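## Task

Unclip the two-pole circuit breaker labelled C32 from the rail and set it down in the tray, leaving every other device still clipped onto the rail at the end.

## Robot and tools

Robot: two six-joint arms, left_arm and right_arm, each with a two-finger parallel gripper and a wrist camera. A two-camera stand sits behind them. Other cameras: cam_head_left, cam_head_right, cam_high, cam_low, cam_left_wrist, cam_right_wrist (all 672x504).

Frame: everything uses the scene frame. Origin is at table-top height, halfway between the nominal arm bases; +x points out over the table, +z up, and left_arm is on the +y side (arm names are not image sides). Calibrated bases: left_arm near (+0.001, +0.336, 0) m, right_arm near (+0.043, -0.293, 0) m, each yawed very slightly. The gripper's fingers point along its own +z and separate along its own y. end_effector_position is the spot between the pads, roughly 1 cm behind the fingertips; printed pose may be wrong by a few cm, worse at long reach.

Row layout (used by both motion tools): 14 numbers, each in [-1, 1]. First 7 are left_arm: dx, dy, dz, rx, ry, rz, opening; next 7 are right_arm in the same order. Always send all 14 even if one arm is idle. dx..rz are an offset, not a pose: they are measured from that arm's Hand target as it stood when the action or move began, along scene axes, with rotation about the Hand target's position. Scale: 1.0 = 0.6 m for dx, dy, dz and 180 degrees for rotation; rx, ry, rz form a single rotation vector. A translation longer than 1.0 gets shortened. Sending six zeros re-requests the current Hand target. Opening is absolute, not an offset: +1 fully open (0.094 m), -1 shut. A 0 in the opening slot closes halfway, so to leave a gripper alone, repeat its current command.

execute_actions(actions, cameras): actions is a list of actions; each action is a list of up to 15 rows, one per 1/30 s step, and a short action repeats its final row to fill 15 steps. Every row in an action is counted from the action's start pose, not from the previous row; a new action starts from the updated Hand target, so the same offset sent twice moves twice. An empty list returns state plus all camera images. cameras takes names, ["all"], or []; a wrong name voids the call.

move(target, speed, blend, opening_speed, grip_force, blocking, cameras): target is one 14-number row or a list of up to 15 rows; every row is an offset from the same starting Hand targets. speed is the top path speed in m/s, 0.002 to 2.9 (default 0.25), one value or one per target; turning is capped at twice that in rad/s. blend (m) rounds corners between listed targets; 0 stops at each. opening_speed is how fast openings change on the -1..+1 scale per second, at least 0.2; use it to close gently on fragile parts. grip_force is newtons per pad, 10 to 50, one value or one per arm; it persists, and lower values close slowly. blocking=false returns after about 0.5 s while the move continues. Paths are straight, end together, and ignore obstacles and the other arm; grippers lag and overshoot more when fast. Avoid paths passing near an arm's own base, which can flip its shoulder. The result adds a move: line: done (within 10 mm and 2 degrees), off_target, moving, held, fault, plus limits such as paced (pose clipped) or held (steps withheld).

wait(seconds 0 to 10, cameras): lets time pass holding the last command; a running move keeps going. stop(cameras): brakes a running move. zoom_image(camera, region [x0, y0, x1, y1] pixels, max 504 by 504): magnifies the newest image of one camera. read_manual(section): licence text only. finished_scene(scene): ends the current scene, given its number; after ending the first scene make no further calls in that reply.

Results: Hand target (last commanded pose after clipping; next offsets start from it), end_effector_position and quat_wxyz, joint positions (last value per arm is finger opening in m), joint velocities, joint torques (include gravity, have offsets and noise), grip_measured (opening on the command scale, reads up to about 2.5 mm wide when empty, slightly narrow when squeezing a hard part), grip_effort_nm (motor effort, negative = closing; not pad force), Tool commands, and step readings for action calls. The controller limits orientation changes to 40 degrees from the measured one per step. A resting gripper can sit a few cm short of its target from friction or load; resend the gap as an offset.

Gripping: closing below the first-contact reading raises squeeze about 1 N per 0.001, then jumps to the force limit. To release, command well above grip_measured.

Avoid: dropping parts or releasing them while moving, fast impacts with the rail, table or fixed items, heavy pushing, letting anything leave the table, arm-to-arm contact (including closing on the other gripper), loading a wrist camera cable, and long holding or stretched poses that overheat motors (MOTOR HOT at 75 °C; at 90 °C the arm folds and stops). A blocked arm keeps pressing until you command it back past its gripper. Loose objects may occasionally get nudged.

Each tool is called after ">>>" as a command line: name --argument value for each argument, lists and objects as JSON in quotes; but a table of rows of numbers goes row by row, as --pt "numbers of a row", without its own name.

## Session

>>> execute_actions --actions '[]'

Scene clock: 0.00 s.
left_arm: end_effector_position=(+0.4042, +0.3198, +0.1197) grip_measured=+1.000 grip_effort_nm=n/a end_effector_quat_wxyz=(+0.624, +0.008, +0.781, -0.007) | right_arm: end_effector_position=(+0.4368, -0.3062, +0.1065) grip_measured=+1.000 grip_effort_nm=n/a end_effector_quat_wxyz=(+0.591, +0.036, +0.806, -0.019)
Joint positions: left_arm=[-0.045 1.556 0.35 0.983 -0.037 -0.009 0.094] | right_arm=[-0.036 1.499 0.345 0.847 0.068 0.034 0.094]
Joint velocities: within noise
Joint torques (N m): no reading
Heat: left arm: 35 °C; right arm: 30 °C.
Hand target: left_arm +0.4059, +0.3197, +0.1247; +0.629, +0.008, +0.777, -0.007 | right_arm +0.4400, -0.3063, +0.1161; +0.602, +0.037, +0.798, -0.019
Tool commands: left_gripper/opening=+1.0 right_gripper/opening=+1.0

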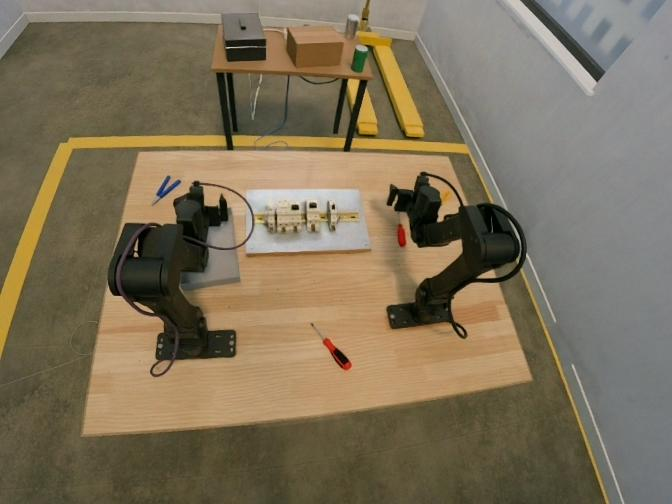

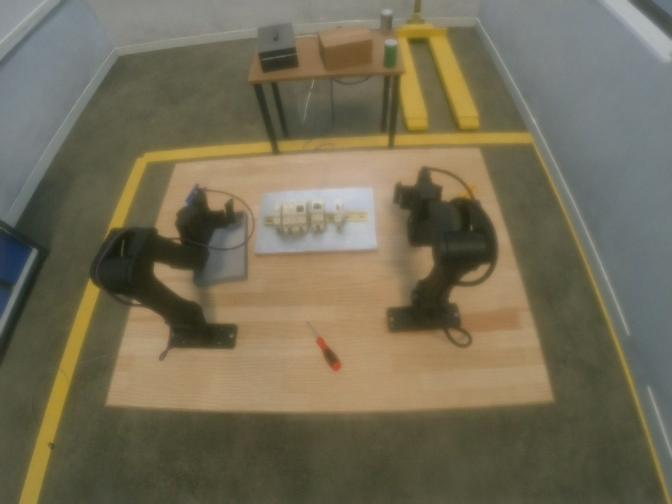

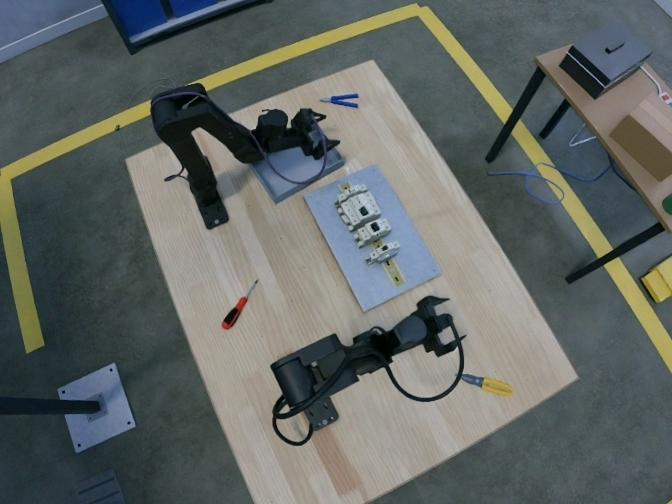

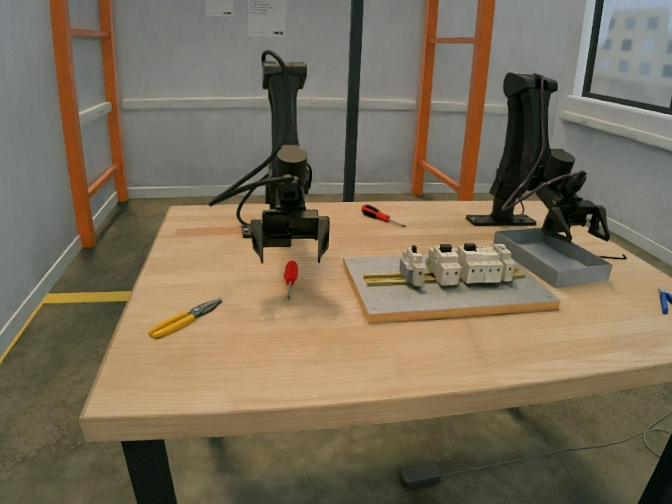

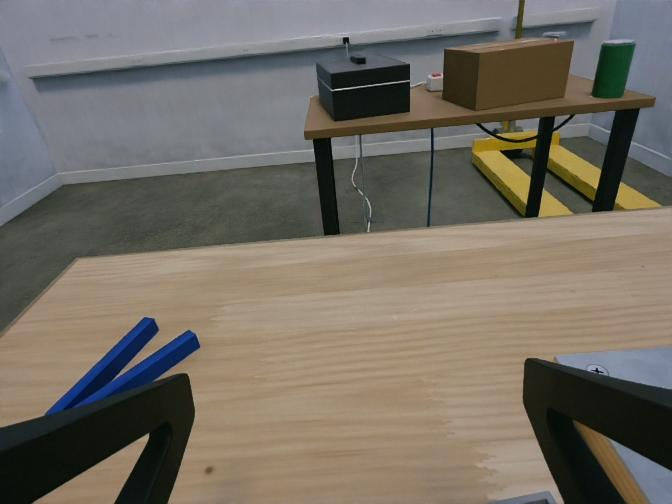

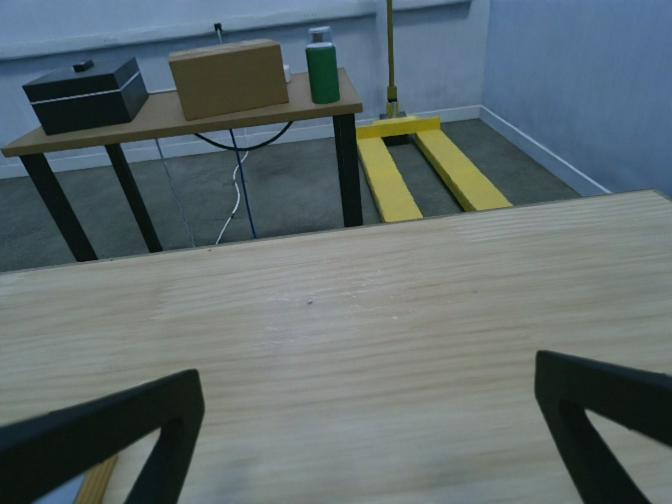

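>>> zoom_image --camera "cam_high" --region '[310, 160, 440, 300]'

>>> zoom_image --camera "cam_low" --region '[340, 220, 570, 330]'

>>> zoom_image --camera "cam_head_left" --region '[235, 180, 380, 260]'

Scaled by 3.600 from the camera's 672x504 image, which has a finer 960x720 frame.

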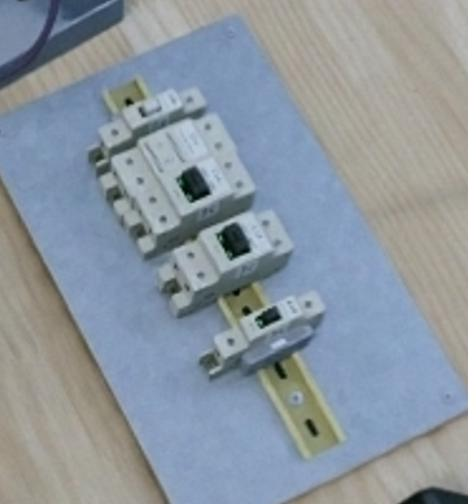

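Scaled by 2.191 from the camera's 672x504 image, which has a finer 960x720 frame.

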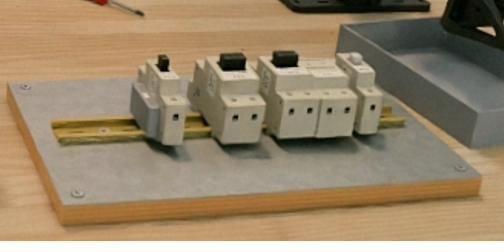

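Scaled by 3.476 from the camera's 672x504 image, which has a finer 960x720 frame.

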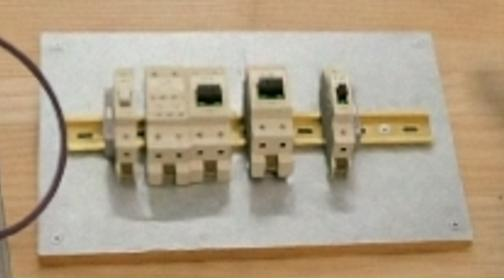

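>>> move --target '[-0.077,-0.5,0.325,0.005,0.433,0.006,1,0,0,0,0,0,0,1]' --speed 0.5 --cameras '["all"]'

>>> zoom_image --camera "cam_left_wrist" --region '[100, 50, 600, 450]'

Scene clock: 48.70 s.
left_arm: end_effector_position=(+0.3554, +0.0202, +0.3284) grip_measured=+1.000 grip_effort_nm=0.01 end_effector_quat_wxyz=(+0.237, +0.007, +0.951, -0.199) | right_arm: end_effector_position=(+0.4368, -0.3062, +0.1065) grip_measured=+1.000 grip_effort_nm=0.00 end_effector_quat_wxyz=(+0.591, +0.036, +0.806, -0.019)
Joint positions: left_arm=[-0.721 2.132 2.739 -1.549 -0.018 -0.716 0.094] | right_arm=[-0.036 1.499 0.345 0.847 0.068 0.034 0.094]
Joint torques (N m): left_arm=[0.75 -8.28 6.27 0.69 0.1 -0.06] | right_arm=[-0.03 -6.05 4.96 2.01 0.02 -0.02]
Heat: left arm: 38 °C; right arm: 34 °C.
Hand target: left_arm +0.3596, +0.0197, +0.3197; +0.000, +0.000, +1.000, +0.001 | right_arm +0.4400, -0.3063, +0.1161; +0.602, +0.037, +0.798, -0.019
Off the commanded pose: left_arm 0.010 m, 36 deg | right_arm 0.010 m, 2 deg.
joint sent to its limit (left arm) — joint 4 (wrist pitch), lower limit. The joint targets are off in orientation, not in position.
move: off_target (left_arm)

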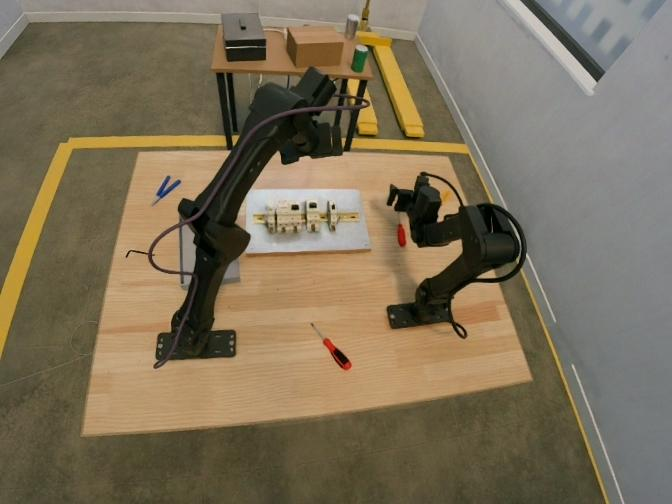

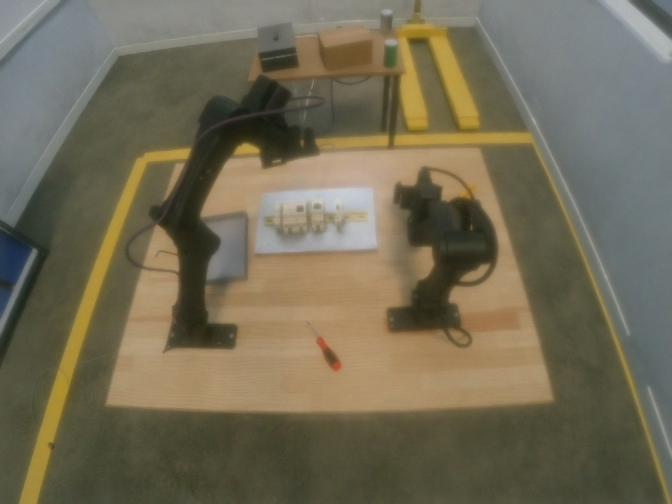

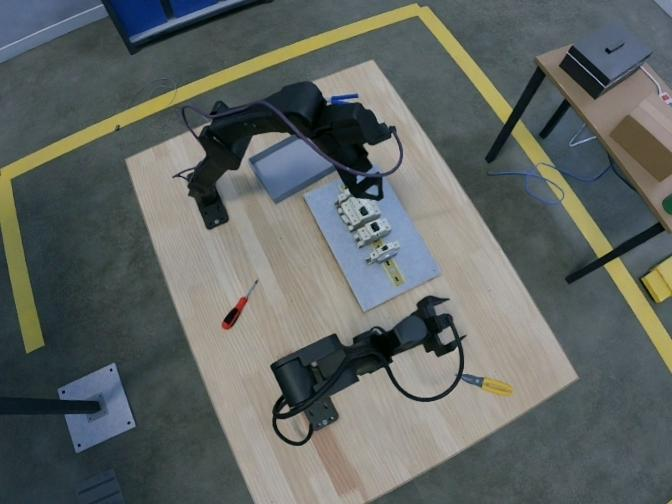

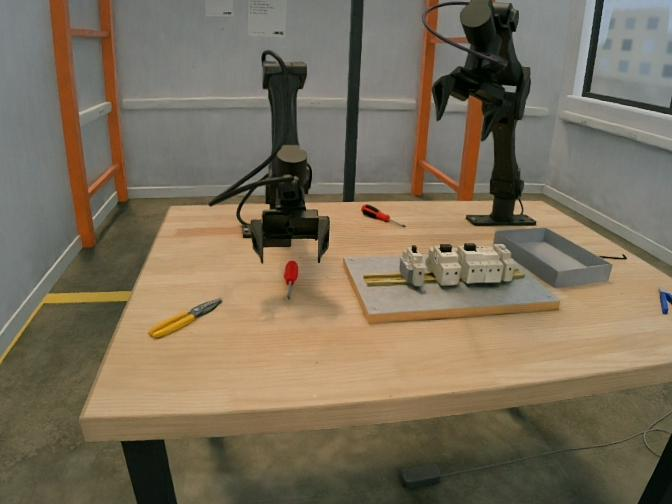

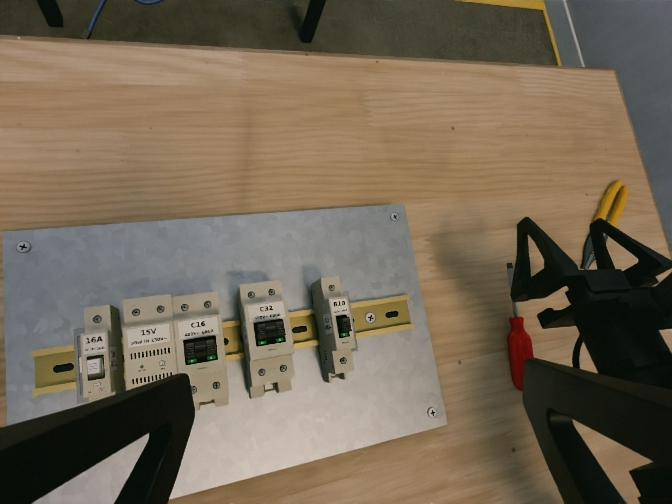

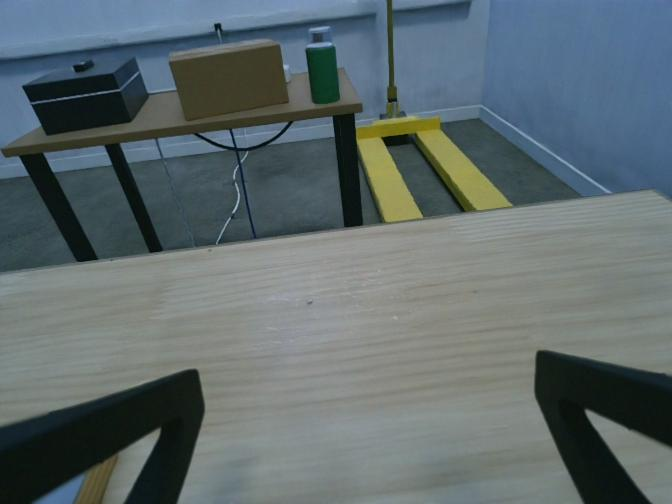

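Scaled by 1.008 from the camera's 672x504 image, which has a finer 960x720 frame.

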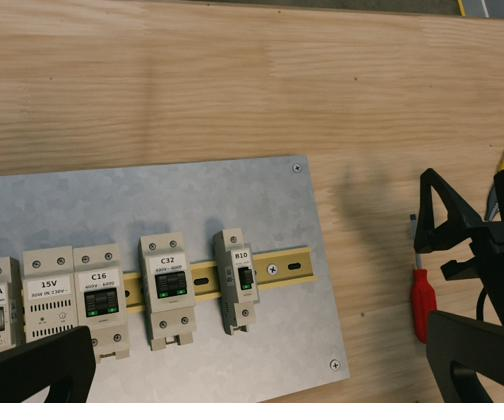

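>>> move --target '[0.042,-0.016,-0.28,0,0,0,0.1,0,0,0,0,0,0,1]' --cameras '["cam_left_wrist"]'

Scene clock: 95.50 s.
left_arm: end_effector_position=(+0.3833, +0.0074, +0.1614) grip_measured=+0.103 grip_effort_nm=-0.15 end_effector_quat_wxyz=(+0.093, -0.001, +0.993, -0.076) | right_arm: end_effector_position=(+0.4368, -0.3062, +0.1065) grip_measured=+1.000 grip_effort_nm=0.00 end_effector_quat_wxyz=(+0.591, +0.036, +0.806, -0.019)
Joint positions: left_arm=[-0.699 2.423 2.644 -1.55 -0.007 -0.715 0.052] | right_arm=[-0.036 1.499 0.345 0.847 0.068 0.034 0.094]
Joint torques (N m): left_arm=[0.77 -11.47 6.12 0.15 0.08 0.06] | right_arm=[-0.03 -6.09 4.96 2.01 0.04 -0.02]
Heat: left arm: 36 °C; right arm: 35 °C.
Hand target: left_arm +0.3848, +0.0100, +0.1517; +0.000, +0.000, +1.000, +0.001 | right_arm +0.4400, -0.3063, +0.1161; +0.602, +0.037, +0.798, -0.019
Off the commanded pose: left_arm 0.010 m, 14 deg | right_arm 0.010 m, 2 deg.
joint sent to its limit (left arm) — joint 4 (wrist pitch), lower limit. The joint targets are off in orientation, not in position.
move: off_target (left_arm)
Images, in order (width x height): cam_left_wrist 672x504.

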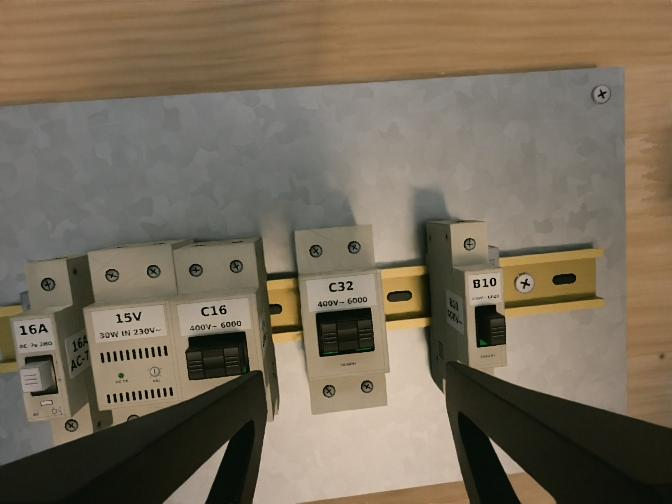

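>>> move --target '[-0.001,-0.0085,-0.09,0,0,0,0.1,0,0,0,0,0,0,1]' --cameras '["cam_left_wrist"]'

Scene clock: 122.20 s.
left_arm: end_effector_position=(+0.3846, +0.0063, +0.1035) grip_measured=+0.103 grip_effort_nm=-0.15 end_effector_quat_wxyz=(+0.049, -0.001, +0.998, -0.037) | right_arm: end_effector_position=(+0.4368, -0.3062, +0.1065) grip_measured=+1.000 grip_effort_nm=0.00 end_effector_quat_wxyz=(+0.591, +0.036, +0.806, -0.019)
Joint positions: left_arm=[-0.699 2.543 2.645 -1.55 -0.007 -0.715 0.052] | right_arm=[-0.036 1.499 0.345 0.847 0.068 0.034 0.094]
Joint torques (N m): left_arm=[-0.16 -12.36 7.09 -0.06 0.06 -0.01] | right_arm=[-0.02 -6.05 4.96 2.02 0.03 -0.02]
Heat: left arm: 36 °C; right arm: 36 °C.
Hand target: left_arm +0.3842, +0.0050, +0.0977; +0.000, +0.000, +1.000, +0.001 | right_arm +0.4400, -0.3063, +0.1161; +0.602, +0.037, +0.798, -0.019
Off the commanded pose: left_arm 0.006 m, 7 deg | right_arm 0.010 m, 2 deg.
joint sent to its limit (left arm) — joint 4 (wrist pitch), lower limit. The joint targets are off in orientation, not in position.
move: off_target (left_arm)
Images, in order (width x height): cam_left_wrist 672x504.

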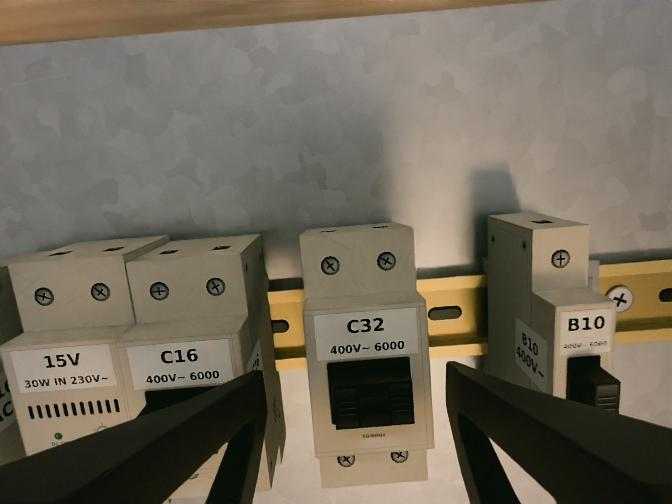

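>>> move --target '[-0.0005,-0.006,-0.057,0,0,0,0.02,0,0,0,0,0,0,1]' --speed 0.08 --cameras '["cam_left_wrist"]'

Scene clock: 146.43 s.
left_arm: end_effector_position=(+0.3866, +0.0045, +0.0745) grip_measured=+0.023 grip_effort_nm=-0.15 end_effector_quat_wxyz=(+0.031, +0.000, +0.999, -0.022) | right_arm: end_effector_position=(+0.4368, -0.3062, +0.1065) grip_measured=+1.000 grip_effort_nm=0.00 end_effector_quat_wxyz=(+0.591, +0.036, +0.806, -0.019)
Joint positions: left_arm=[-0.699 2.618 2.675 -1.551 -0.007 -0.715 0.048] | right_arm=[-0.036 1.499 0.345 0.847 0.068 0.034 0.094]
Joint torques (N m): left_arm=[-0.58 -11.85 7.27 -0.1 0.08 -0.08] | right_arm=[-0.03 -6.08 4.97 2.01 0.03 -0.02]
Heat: left arm: 38 °C; right arm: 36 °C.
Hand target: left_arm +0.3839, +0.0013, +0.0635; +0.000, +0.000, +1.000, +0.001 | right_arm +0.4400, -0.3063, +0.1161; +0.602, +0.037, +0.798, -0.019
Off the commanded pose: left_arm 0.012 m, 4 deg | right_arm 0.010 m, 2 deg.
joint sent to its limit (left arm) — joint 4 (wrist pitch), lower limit. The joint targets are off in orientation, not in position.
move: off_target (left_arm)
Images, in order (width x height): cam_left_wrist 672x504.

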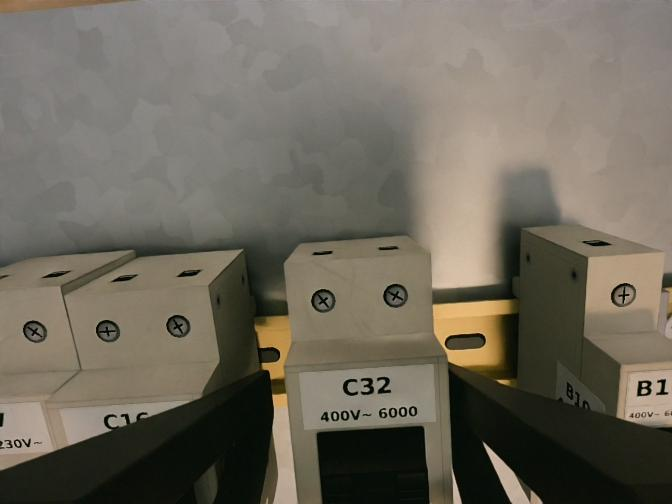

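>>> move --pt "-0.003 -0.007 -0.015 0 0 0 0.02 0 0 0 0 0 0 1" --pt "-0.003 -0.007 -0.017 0 0 0 -0.5 0 0 0 0 0 0 1" --speed 0.08 --opening_speed 0.6 --cameras '["cam_left_wrist", "cam_low"]'

Scene clock: 158.93 s.
left_arm: end_effector_position=(+0.3860, +0.0013, +0.0667) grip_measured=-0.237 grip_effort_nm=-1.02 end_effector_quat_wxyz=(+0.027, -0.004, +0.999, -0.021) | right_arm: end_effector_position=(+0.4368, -0.3062, +0.1065) grip_measured=+1.000 grip_effort_nm=0.00 end_effector_quat_wxyz=(+0.591, +0.036, +0.806, -0.019)
Joint positions: left_arm=[-0.704 2.643 2.691 -1.551 -0.004 -0.727 0.036] | right_arm=[-0.036 1.499 0.345 0.847 0.068 0.034 0.094]
Joint torques (N m): left_arm=[-0.92 -11.52 7.41 -0.11 0.06 -0.08] | right_arm=[-0.05 -6.08 4.97 2.03 0.02 -0.03]
Heat: left arm: 38 °C; right arm: 37 °C.
Hand target: left_arm +0.3821, -0.0028, +0.0533; +0.000, +0.000, +1.000, +0.001 | right_arm +0.4400, -0.3063, +0.1161; +0.602, +0.037, +0.798, -0.019
Off the commanded pose: left_arm 0.015 m, 4 deg | right_arm 0.010 m, 2 deg.
joint sent to its limit (left arm) — joint 4 (wrist pitch), lower limit. The joint targets still meet the commanded pose.
move: off_target (left_arm); target 2's new opening was sent with left_arm's hand 0.014 m and 4 deg from that target
Images, in order (width x height): cam_low 672x504, cam_left_wrist 672x504.

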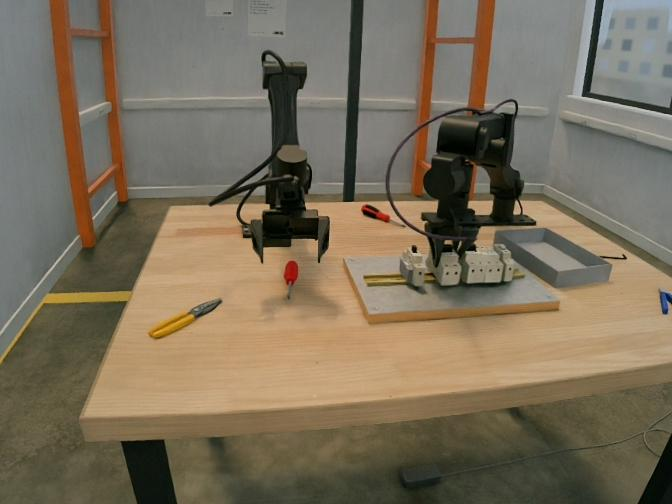

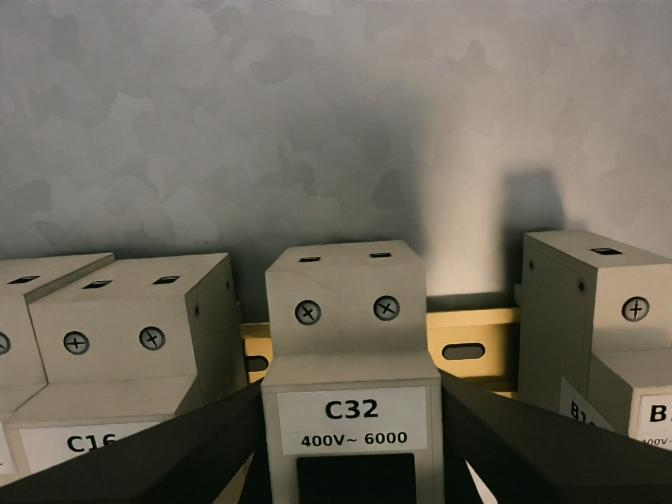

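>>> move --target '[0.012,0.007,0.058,0,0.06,0,-0.5,0,0,0,0,0,0,1]' --speed 0.05 --cameras '["cam_left_wrist", "cam_low"]'

>>> zoom_image --camera "cam_low" --region '[340, 180, 570, 330]'

Scene clock: 179.57 s.
left_arm: end_effector_position=(+0.3872, +0.0027, +0.0668) grip_measured=-0.237 grip_effort_nm=-1.02 end_effector_quat_wxyz=(+0.014, -0.005, +0.999, -0.035) | right_arm: end_effector_position=(+0.4368, -0.3062, +0.1065) grip_measured=+1.000 grip_effort_nm=0.00 end_effector_quat_wxyz=(+0.591, +0.036, +0.806, -0.019)
Joint positions: left_arm=[-0.686 2.643 2.691 -1.551 0.035 -0.713 0.036] | right_arm=[-0.036 1.499 0.345 0.847 0.068 0.034 0.094]
Joint torques (N m): left_arm=[2.32 -17.21 6.89 -0.12 0.81 0.23] | right_arm=[-0.02 -6.08 4.97 2.02 0.02 -0.02]
Heat: left arm: 38 °C; right arm: 37 °C.
Hand target: left_arm +0.3893, +0.0014, +0.0881; -0.094, +0.000, +0.996, +0.001 | right_arm +0.4400, -0.3063, +0.1161; +0.602, +0.037, +0.798, -0.019
Off the commanded pose: left_arm 0.021 m, 13 deg | right_arm 0.010 m, 2 deg.
joint sent to its limit (left arm) — joint 4 (wrist pitch), lower limit. The joint targets are off in orientation, not in position.
move: off_target (left_arm)
Images, in order (width x height): cam_low 672x504, cam_left_wrist 672x504.

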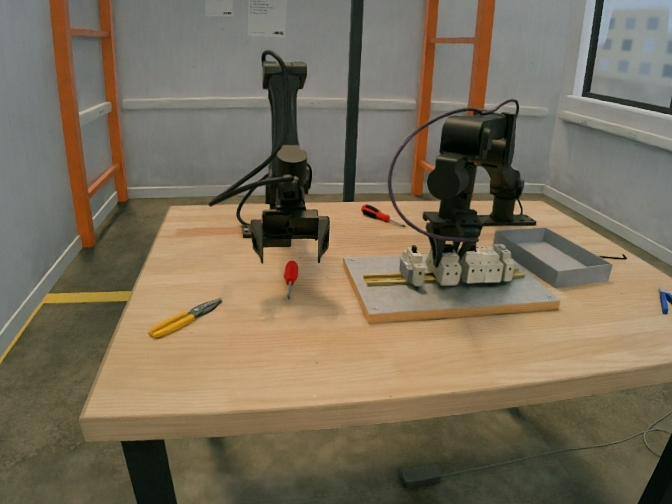

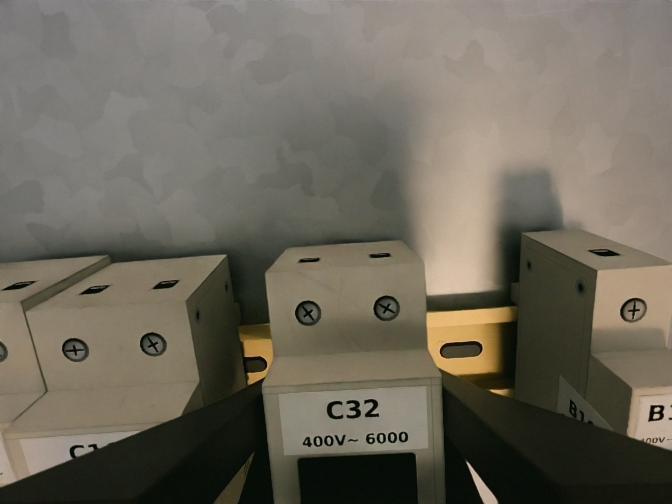

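Scaled by 2.191 from the camera's 672x504 image, which has a finer 960x720 frame.

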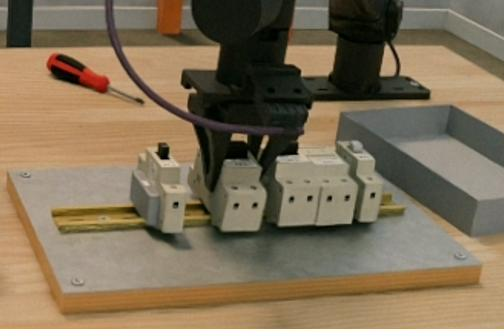

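>>> move --pt "0.045 0 -0.025 0 -0.06 0 -0.5 0 0 0 0 0 0 1" --pt "0.05 0 0.02 0 -0.17 0 -0.5 0 0 0 0 0 0 1" --speed 0.08 --blend 0.03 --cameras '["cam_left_wrist", "cam_low"]'

>>> zoom_image --camera "cam_low" --region '[340, 180, 570, 330]'

Scene clock: 195.83 s.
left_arm: end_effector_position=(+0.3908, -0.0005, +0.0675) grip_measured=-0.238 grip_effort_nm=-1.02 end_effector_quat_wxyz=(+0.062, +0.003, +0.998, +0.011) | right_arm: end_effector_position=(+0.4368, -0.3062, +0.1065) grip_measured=+1.000 grip_effort_nm=0.00 end_effector_quat_wxyz=(+0.591, +0.036, +0.806, -0.019)
Joint positions: left_arm=[-0.734 2.69 2.783 -1.587 -0.1 -0.739 0.036] | right_arm=[-0.036 1.499 0.345 0.847 0.068 0.034 0.094]
Joint torques (N m): left_arm=[-0.39 -19.84 5 0.62 -1.23 -0.03] | right_arm=[-0.03 -6.06 4.98 2.03 0.03 -0.03]
Heat: left arm: 38 °C; right arm: 37 °C.
Hand target: left_arm +0.4193, +0.0014, +0.1001; +0.172, -0.001, +0.985, +0.001 | right_arm +0.4400, -0.3063, +0.1161; +0.602, +0.037, +0.798, -0.019
Off the commanded pose: left_arm 0.043 m, 13 deg | right_arm 0.010 m, 2 deg.
joint read past its limit (left arm) — joint 4 (wrist pitch), lower limit.
move: off_target (left_arm)
Images, in order (width x height): cam_low 672x504, cam_left_wrist 672x504.

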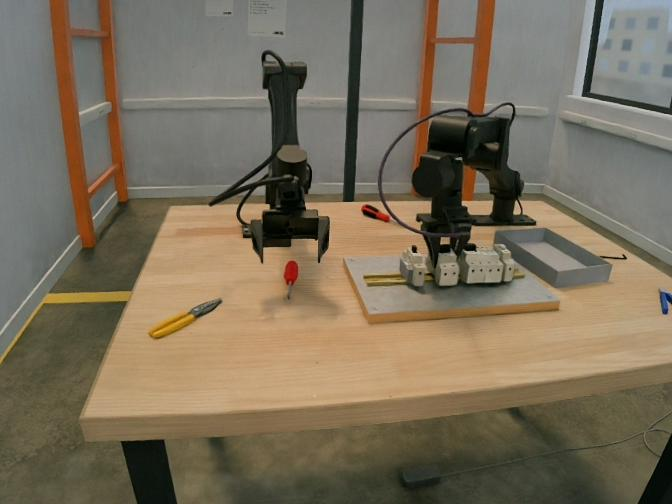

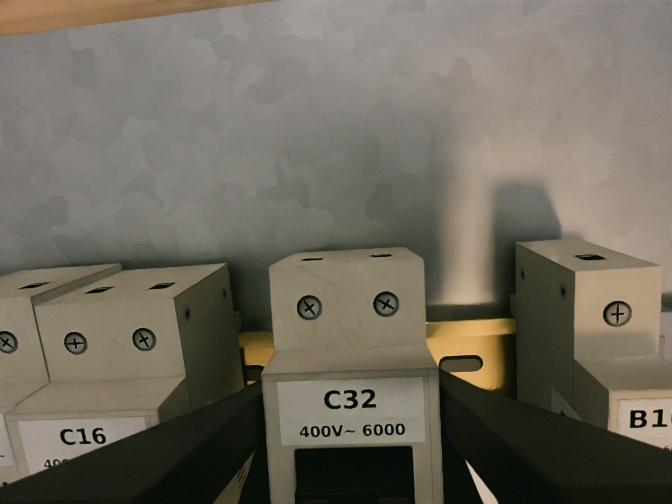

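Scaled by 2.191 from the camera's 672x504 image, which has a finer 960x720 frame.

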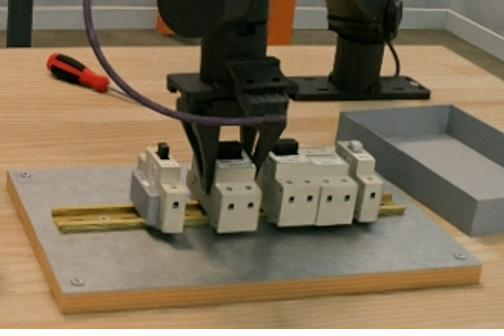

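>>> move --target '[0.01,0,0.05,0,-0.13,0,-0.5,0,0,0,0,0,0,1]' --speed 0.08 --cameras '["cam_left_wrist", "cam_low"]'

>>> zoom_image --camera "cam_low" --region '[340, 180, 570, 330]'

Scene clock: 207.83 s.
left_arm: end_effector_position=(+0.3930, -0.0021, +0.0710) grip_measured=-0.238 grip_effort_nm=-1.02 end_effector_quat_wxyz=(+0.262, +0.006, +0.965, +0.005) | right_arm: end_effector_position=(+0.4368, -0.3062, +0.1065) grip_measured=+1.000 grip_effort_nm=0.00 end_effector_quat_wxyz=(+0.591, +0.036, +0.806, -0.019)
Joint positions: left_arm=[-0.832 2.218 1.83 -0.816 -0.394 -0.761 0.036] | right_arm=[-0.036 1.499 0.345 0.847 0.068 0.034 0.094]
Joint torques (N m): left_arm=[0.2 -19.62 6.41 1.12 -1.51 0.39] | right_arm=[-0.05 -6.08 4.97 2.02 0.02 -0.02]
Heat: left arm: 43 °C; right arm: 37 °C.
Hand target: left_arm +0.4252, +0.0012, +0.1302; +0.368, -0.001, +0.930, +0.000 | right_arm +0.4400, -0.3063, +0.1161; +0.602, +0.037, +0.798, -0.019
Off the commanded pose: left_arm 0.067 m, 13 deg | right_arm 0.010 m, 2 deg.
move: off_target (left_arm)
Images, in order (width x height): cam_low 672x504, cam_left_wrist 672x504.

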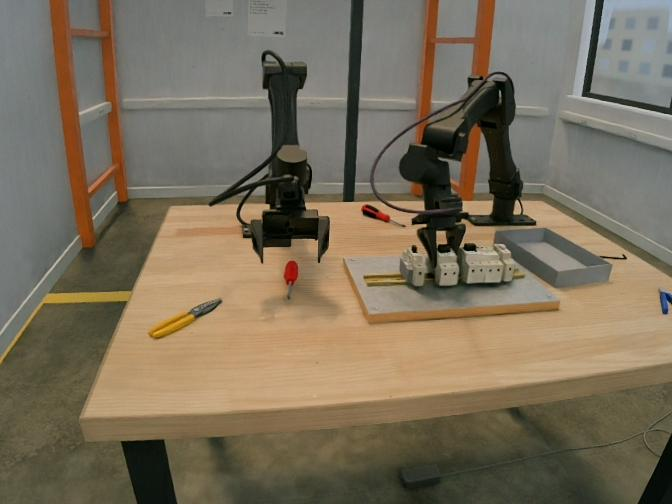

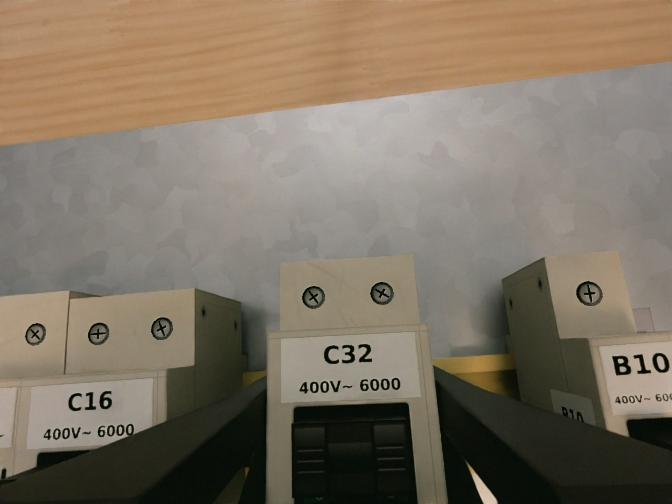

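Scaled by 2.191 from the camera's 672x504 image, which has a finer 960x720 frame.

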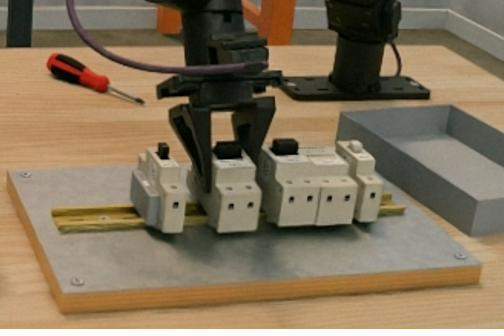

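>>> move --pt "-0.058 -0.005 -0.11 0 0.09 0 -0.5 0 0 0 0 0 0 1" --pt "-0.058 -0.005 -0.11 0 0.1 0 0.0 0 0 0 0 0 0 1" --pt "-0.118 -0.005 -0.13 0 0.16 0 0.0 0 0 0 0 0 0 1" --pt "-0.118 -0.005 -0.142 0 0.17 0 -0.5 0 0 0 0 0 0 1" --speed 0.12 --opening_speed 0.8 --cameras '["cam_left_wrist", "cam_low"]'

Scene clock: 248.37 s.
left_arm: end_effector_position=(+0.3511, -0.0027, +0.0527) grip_measured=-0.236 grip_effort_nm=-1.02 end_effector_quat_wxyz=(+0.117, +0.003, +0.993, -0.007) | right_arm: end_effector_position=(+0.4368, -0.3062, +0.1065) grip_measured=+1.000 grip_effort_nm=0.00 end_effector_quat_wxyz=(+0.591, +0.036, +0.806, -0.019)
Joint positions: left_arm=[-0.816 2.286 1.965 -1.079 -0.164 -0.811 0.036] | right_arm=[-0.036 1.499 0.345 0.847 0.068 0.034 0.094]
Joint torques (N m): left_arm=[0.69 -10.45 7.95 0.03 -0.03 -0.04] | right_arm=[-0.01 -6.05 4.97 2.02 0.02 -0.02]
Heat: left arm: 45 °C; right arm: 38 °C.
Hand target: left_arm +0.3545, -0.0016, +0.0449; +0.110, -0.001, +0.994, +0.001 | right_arm +0.4400, -0.3063, +0.1161; +0.602, +0.037, +0.798, -0.019
Off the commanded pose: left_arm 0.008 m, 1 deg | right_arm 0.010 m, 2 deg.
move: done
Images, in order (width x height): cam_low 672x504, cam_left_wrist 672x504.

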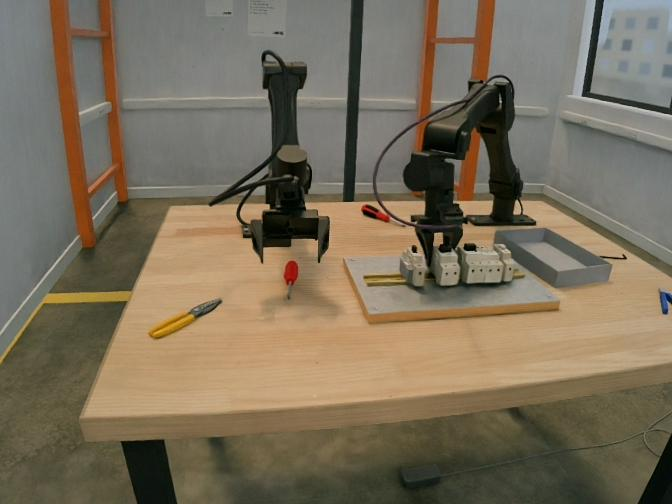

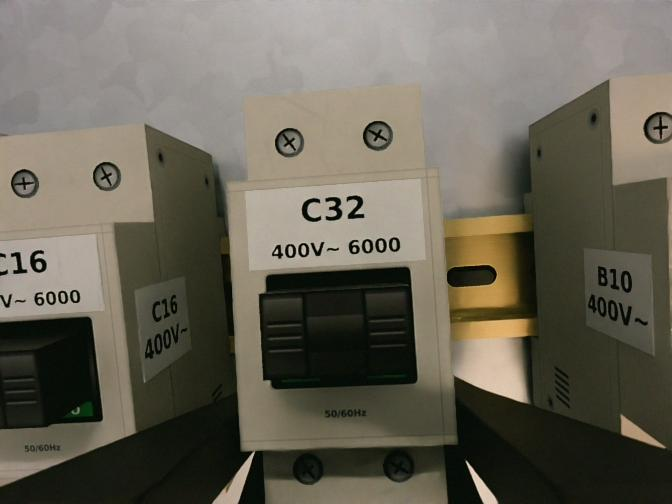

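>>> move --pt "0 0.004 0.08 0 0.02 0 -0.5 0 0 0 0 0 0 1" --pt "0.01 0.004 0.13 0 0.04 0 -0.5 0 0 0 0 0 0 1" --speed 0.08 --blend 0.05 --cameras '["cam_left_wrist", "cam_low"]'

>>> zoom_image --camera "cam_low" --region '[340, 180, 570, 330]'

Scene clock: 263.10 s.
left_arm: end_effector_position=(+0.3553, -0.0013, +0.0683) grip_measured=-0.238 grip_effort_nm=-1.02 end_effector_quat_wxyz=(+0.024, -0.008, +1.000, +0.004) | right_arm: end_effector_position=(+0.4368, -0.3062, +0.1065) grip_measured=+1.000 grip_effort_nm=0.00 end_effector_quat_wxyz=(+0.591, +0.036, +0.806, -0.019)
Joint positions: left_arm=[-0.762 2.519 2.463 -1.486 -0.039 -0.793 0.036] | right_arm=[-0.036 1.499 0.345 0.847 0.068 0.034 0.094]
Joint torques (N m): left_arm=[-0.09 -19.1 13.2 -0.76 -0.28 0.15] | right_arm=[-0.02 -6.08 4.96 2.02 0.03 -0.02]
Heat: left arm: 44 °C; right arm: 38 °C.
Hand target: left_arm +0.3605, +0.0008, +0.1229; +0.047, -0.001, +0.999, +0.001 | right_arm +0.4400, -0.3063, +0.1161; +0.602, +0.037, +0.798, -0.019
Off the commanded pose: left_arm 0.055 m, 3 deg | right_arm 0.010 m, 2 deg.
joint sent to its limit (left arm) — joint 4 (wrist pitch), lower limit. The joint targets are off in position, not in orientation.
move: off_target (left_arm); blend cut to 0.0157 m at target 1
Images, in order (width x height): cam_low 672x504, cam_left_wrist 672x504.

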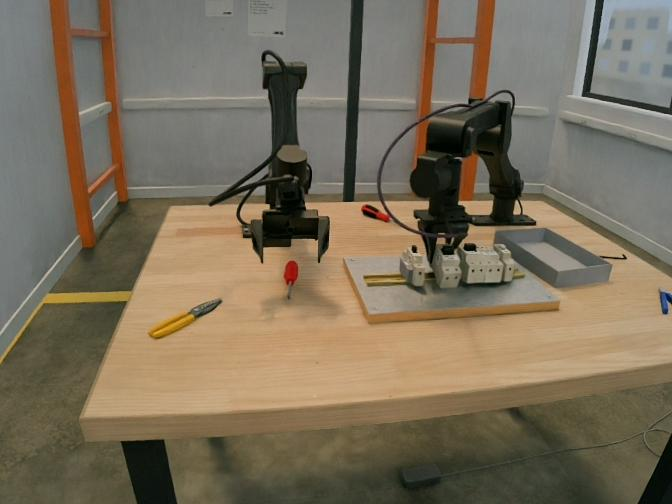

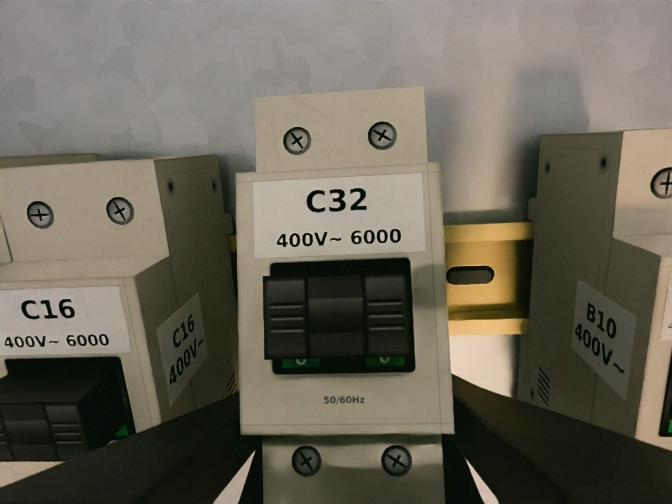

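Scaled by 2.191 from the camera's 672x504 image, which has a finer 960x720 frame.

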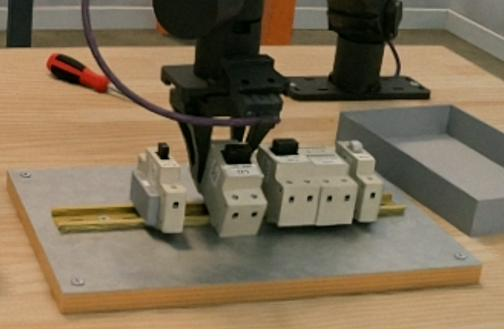

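>>> move --pt "0.03 0.002 0.0 0 0 0 -0.5 0 0 0 0 0 0 1" --pt "0.05 0.002 0.09 0 0 0 -0.5 0 0 0 0 0 0 1" --speed 0.08 --blend 0.01 --cameras '["cam_left_wrist", "cam_low"]'

>>> zoom_image --camera "cam_low" --region '[340, 180, 570, 330]'

Scene clock: 279.47 s.
left_arm: end_effector_position=(+0.3601, +0.0010, +0.0706) grip_measured=-0.238 grip_effort_nm=-1.03 end_effector_quat_wxyz=(+0.015, -0.011, +1.000, -0.003) | right_arm: end_effector_position=(+0.4368, -0.3062, +0.1065) grip_measured=+1.000 grip_effort_nm=0.00 end_effector_quat_wxyz=(+0.591, +0.036, +0.806, -0.019)
Joint positions: left_arm=[-0.744 2.549 2.528 -1.524 -0.017 -0.78 0.036] | right_arm=[-0.036 1.499 0.345 0.847 0.068 0.034 0.094]
Joint torques (N m): left_arm=[1.98 -26.15 15.65 -0.48 -0.45 0.39] | right_arm=[-0.02 -6.06 4.98 2.02 0.02 -0.02]
Heat: left arm: 46 °C; right arm: 38 °C.
Hand target: left_arm +0.3904, +0.0019, +0.1770; +0.047, +0.000, +0.999, +0.001 | right_arm +0.4400, -0.3063, +0.1161; +0.602, +0.037, +0.798, -0.019
Off the commanded pose: left_arm 0.111 m, 4 deg | right_arm 0.010 m, 2 deg.
joint sent to its limit (left arm) — joint 4 (wrist pitch), lower limit. The joint targets are off in position and orientation.
move: off_target (left_arm)
Images, in order (width x height): cam_low 672x504, cam_left_wrist 672x504.

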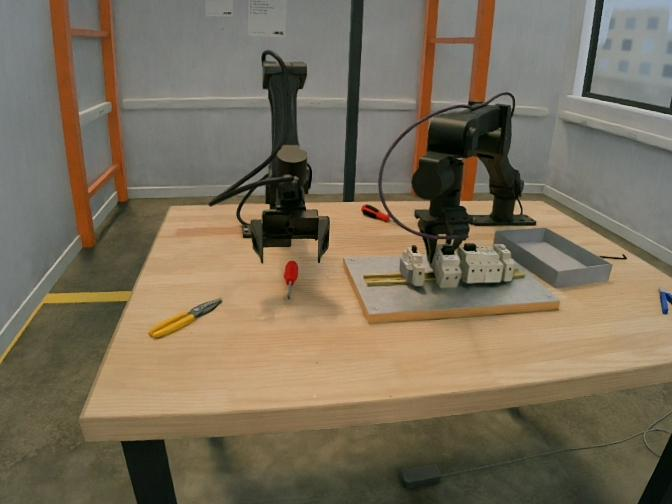

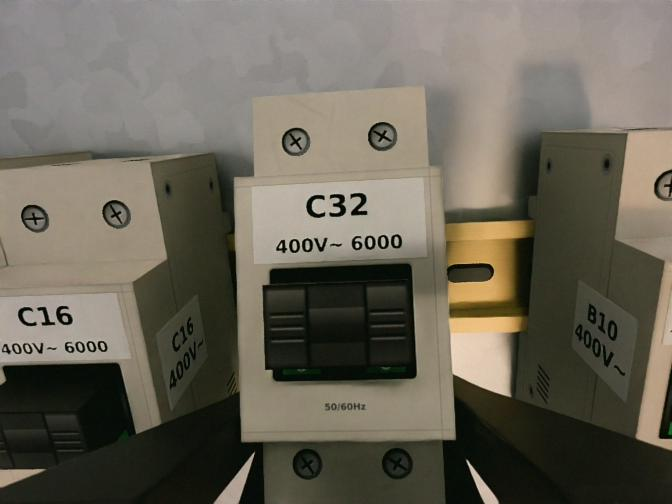

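Scaled by 2.191 from the camera's 672x504 image, which has a finer 960x720 frame.

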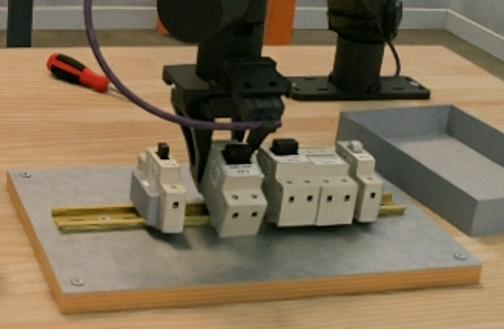

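>>> move --pt "0.045 0.002 -0.137 0 0 0 -0.5 0 0 0 0 0 0 1" --pt "0.045 0.002 -0.045 0 -0.07 0 -0.5 0 0 0 0 0 0 1" --speed 0.1 --blend 0.005 --cameras '["cam_left_wrist", "cam_low"]'

>>> zoom_image --camera "cam_low" --region '[340, 180, 570, 330]'

Scene clock: 294.40 s.
left_arm: end_effector_position=(+0.4122, +0.0069, +0.1041) grip_measured=-0.238 grip_effort_nm=-1.03 end_effector_quat_wxyz=(+0.127, +0.007, +0.992, +0.010) | right_arm: end_effector_position=(+0.4368, -0.3062, +0.1065) grip_measured=+1.000 grip_effort_nm=0.00 end_effector_quat_wxyz=(+0.591, +0.036, +0.806, -0.019)
Joint positions: left_arm=[-0.724 2.646 2.828 -1.575 -0.184 -0.71 0.036] | right_arm=[-0.036 1.499 0.345 0.847 0.068 0.034 0.094]
Joint torques (N m): left_arm=[-0.81 -20.77 7.04 0.26 -0.33 -0.04] | right_arm=[-0.05 -6.08 5.01 2.02 0.02 -0.02]
Heat: left arm: 50 °C; right arm: 38 °C.
Hand target: left_arm +0.4174, +0.0032, +0.1500; +0.157, +0.000, +0.988, +0.001 | right_arm +0.4400, -0.3063, +0.1161; +0.602, +0.037, +0.798, -0.019
Off the commanded pose: left_arm 0.046 m, 4 deg | right_arm 0.010 m, 2 deg.
joint read past its limit (left arm) — joint 4 (wrist pitch), lower limit.
joint sent to its limit (left arm) — joint 4 (wrist pitch), lower limit. The joint targets are off in orientation, not in position.
move: off_target (left_arm)
Images, in order (width x height): cam_low 672x504, cam_left_wrist 672x504.

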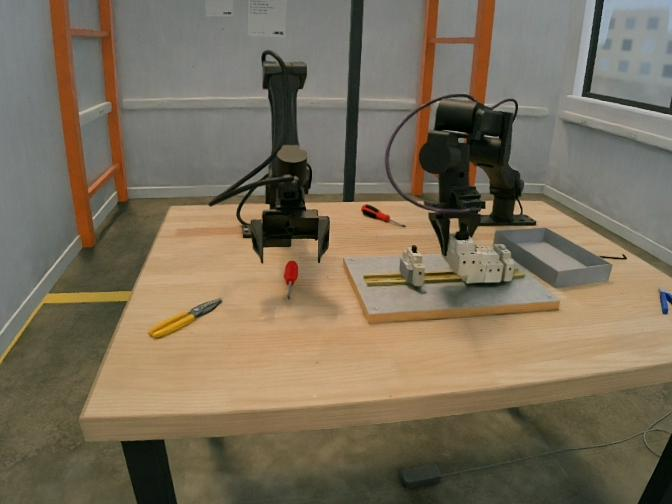

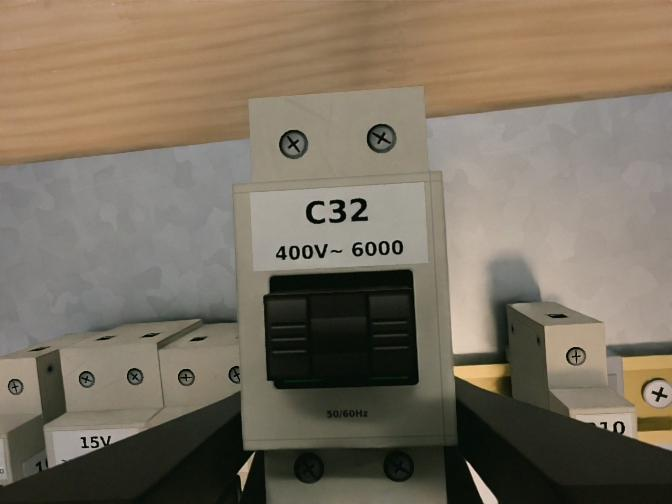

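Scaled by 2.191 from the camera's 672x504 image, which has a finer 960x720 frame.

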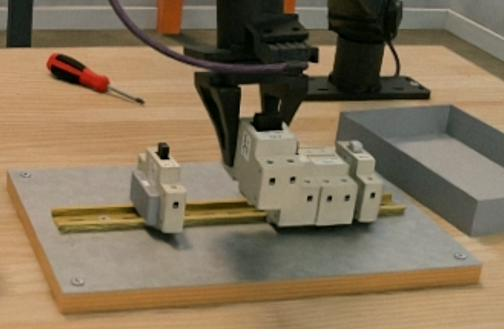

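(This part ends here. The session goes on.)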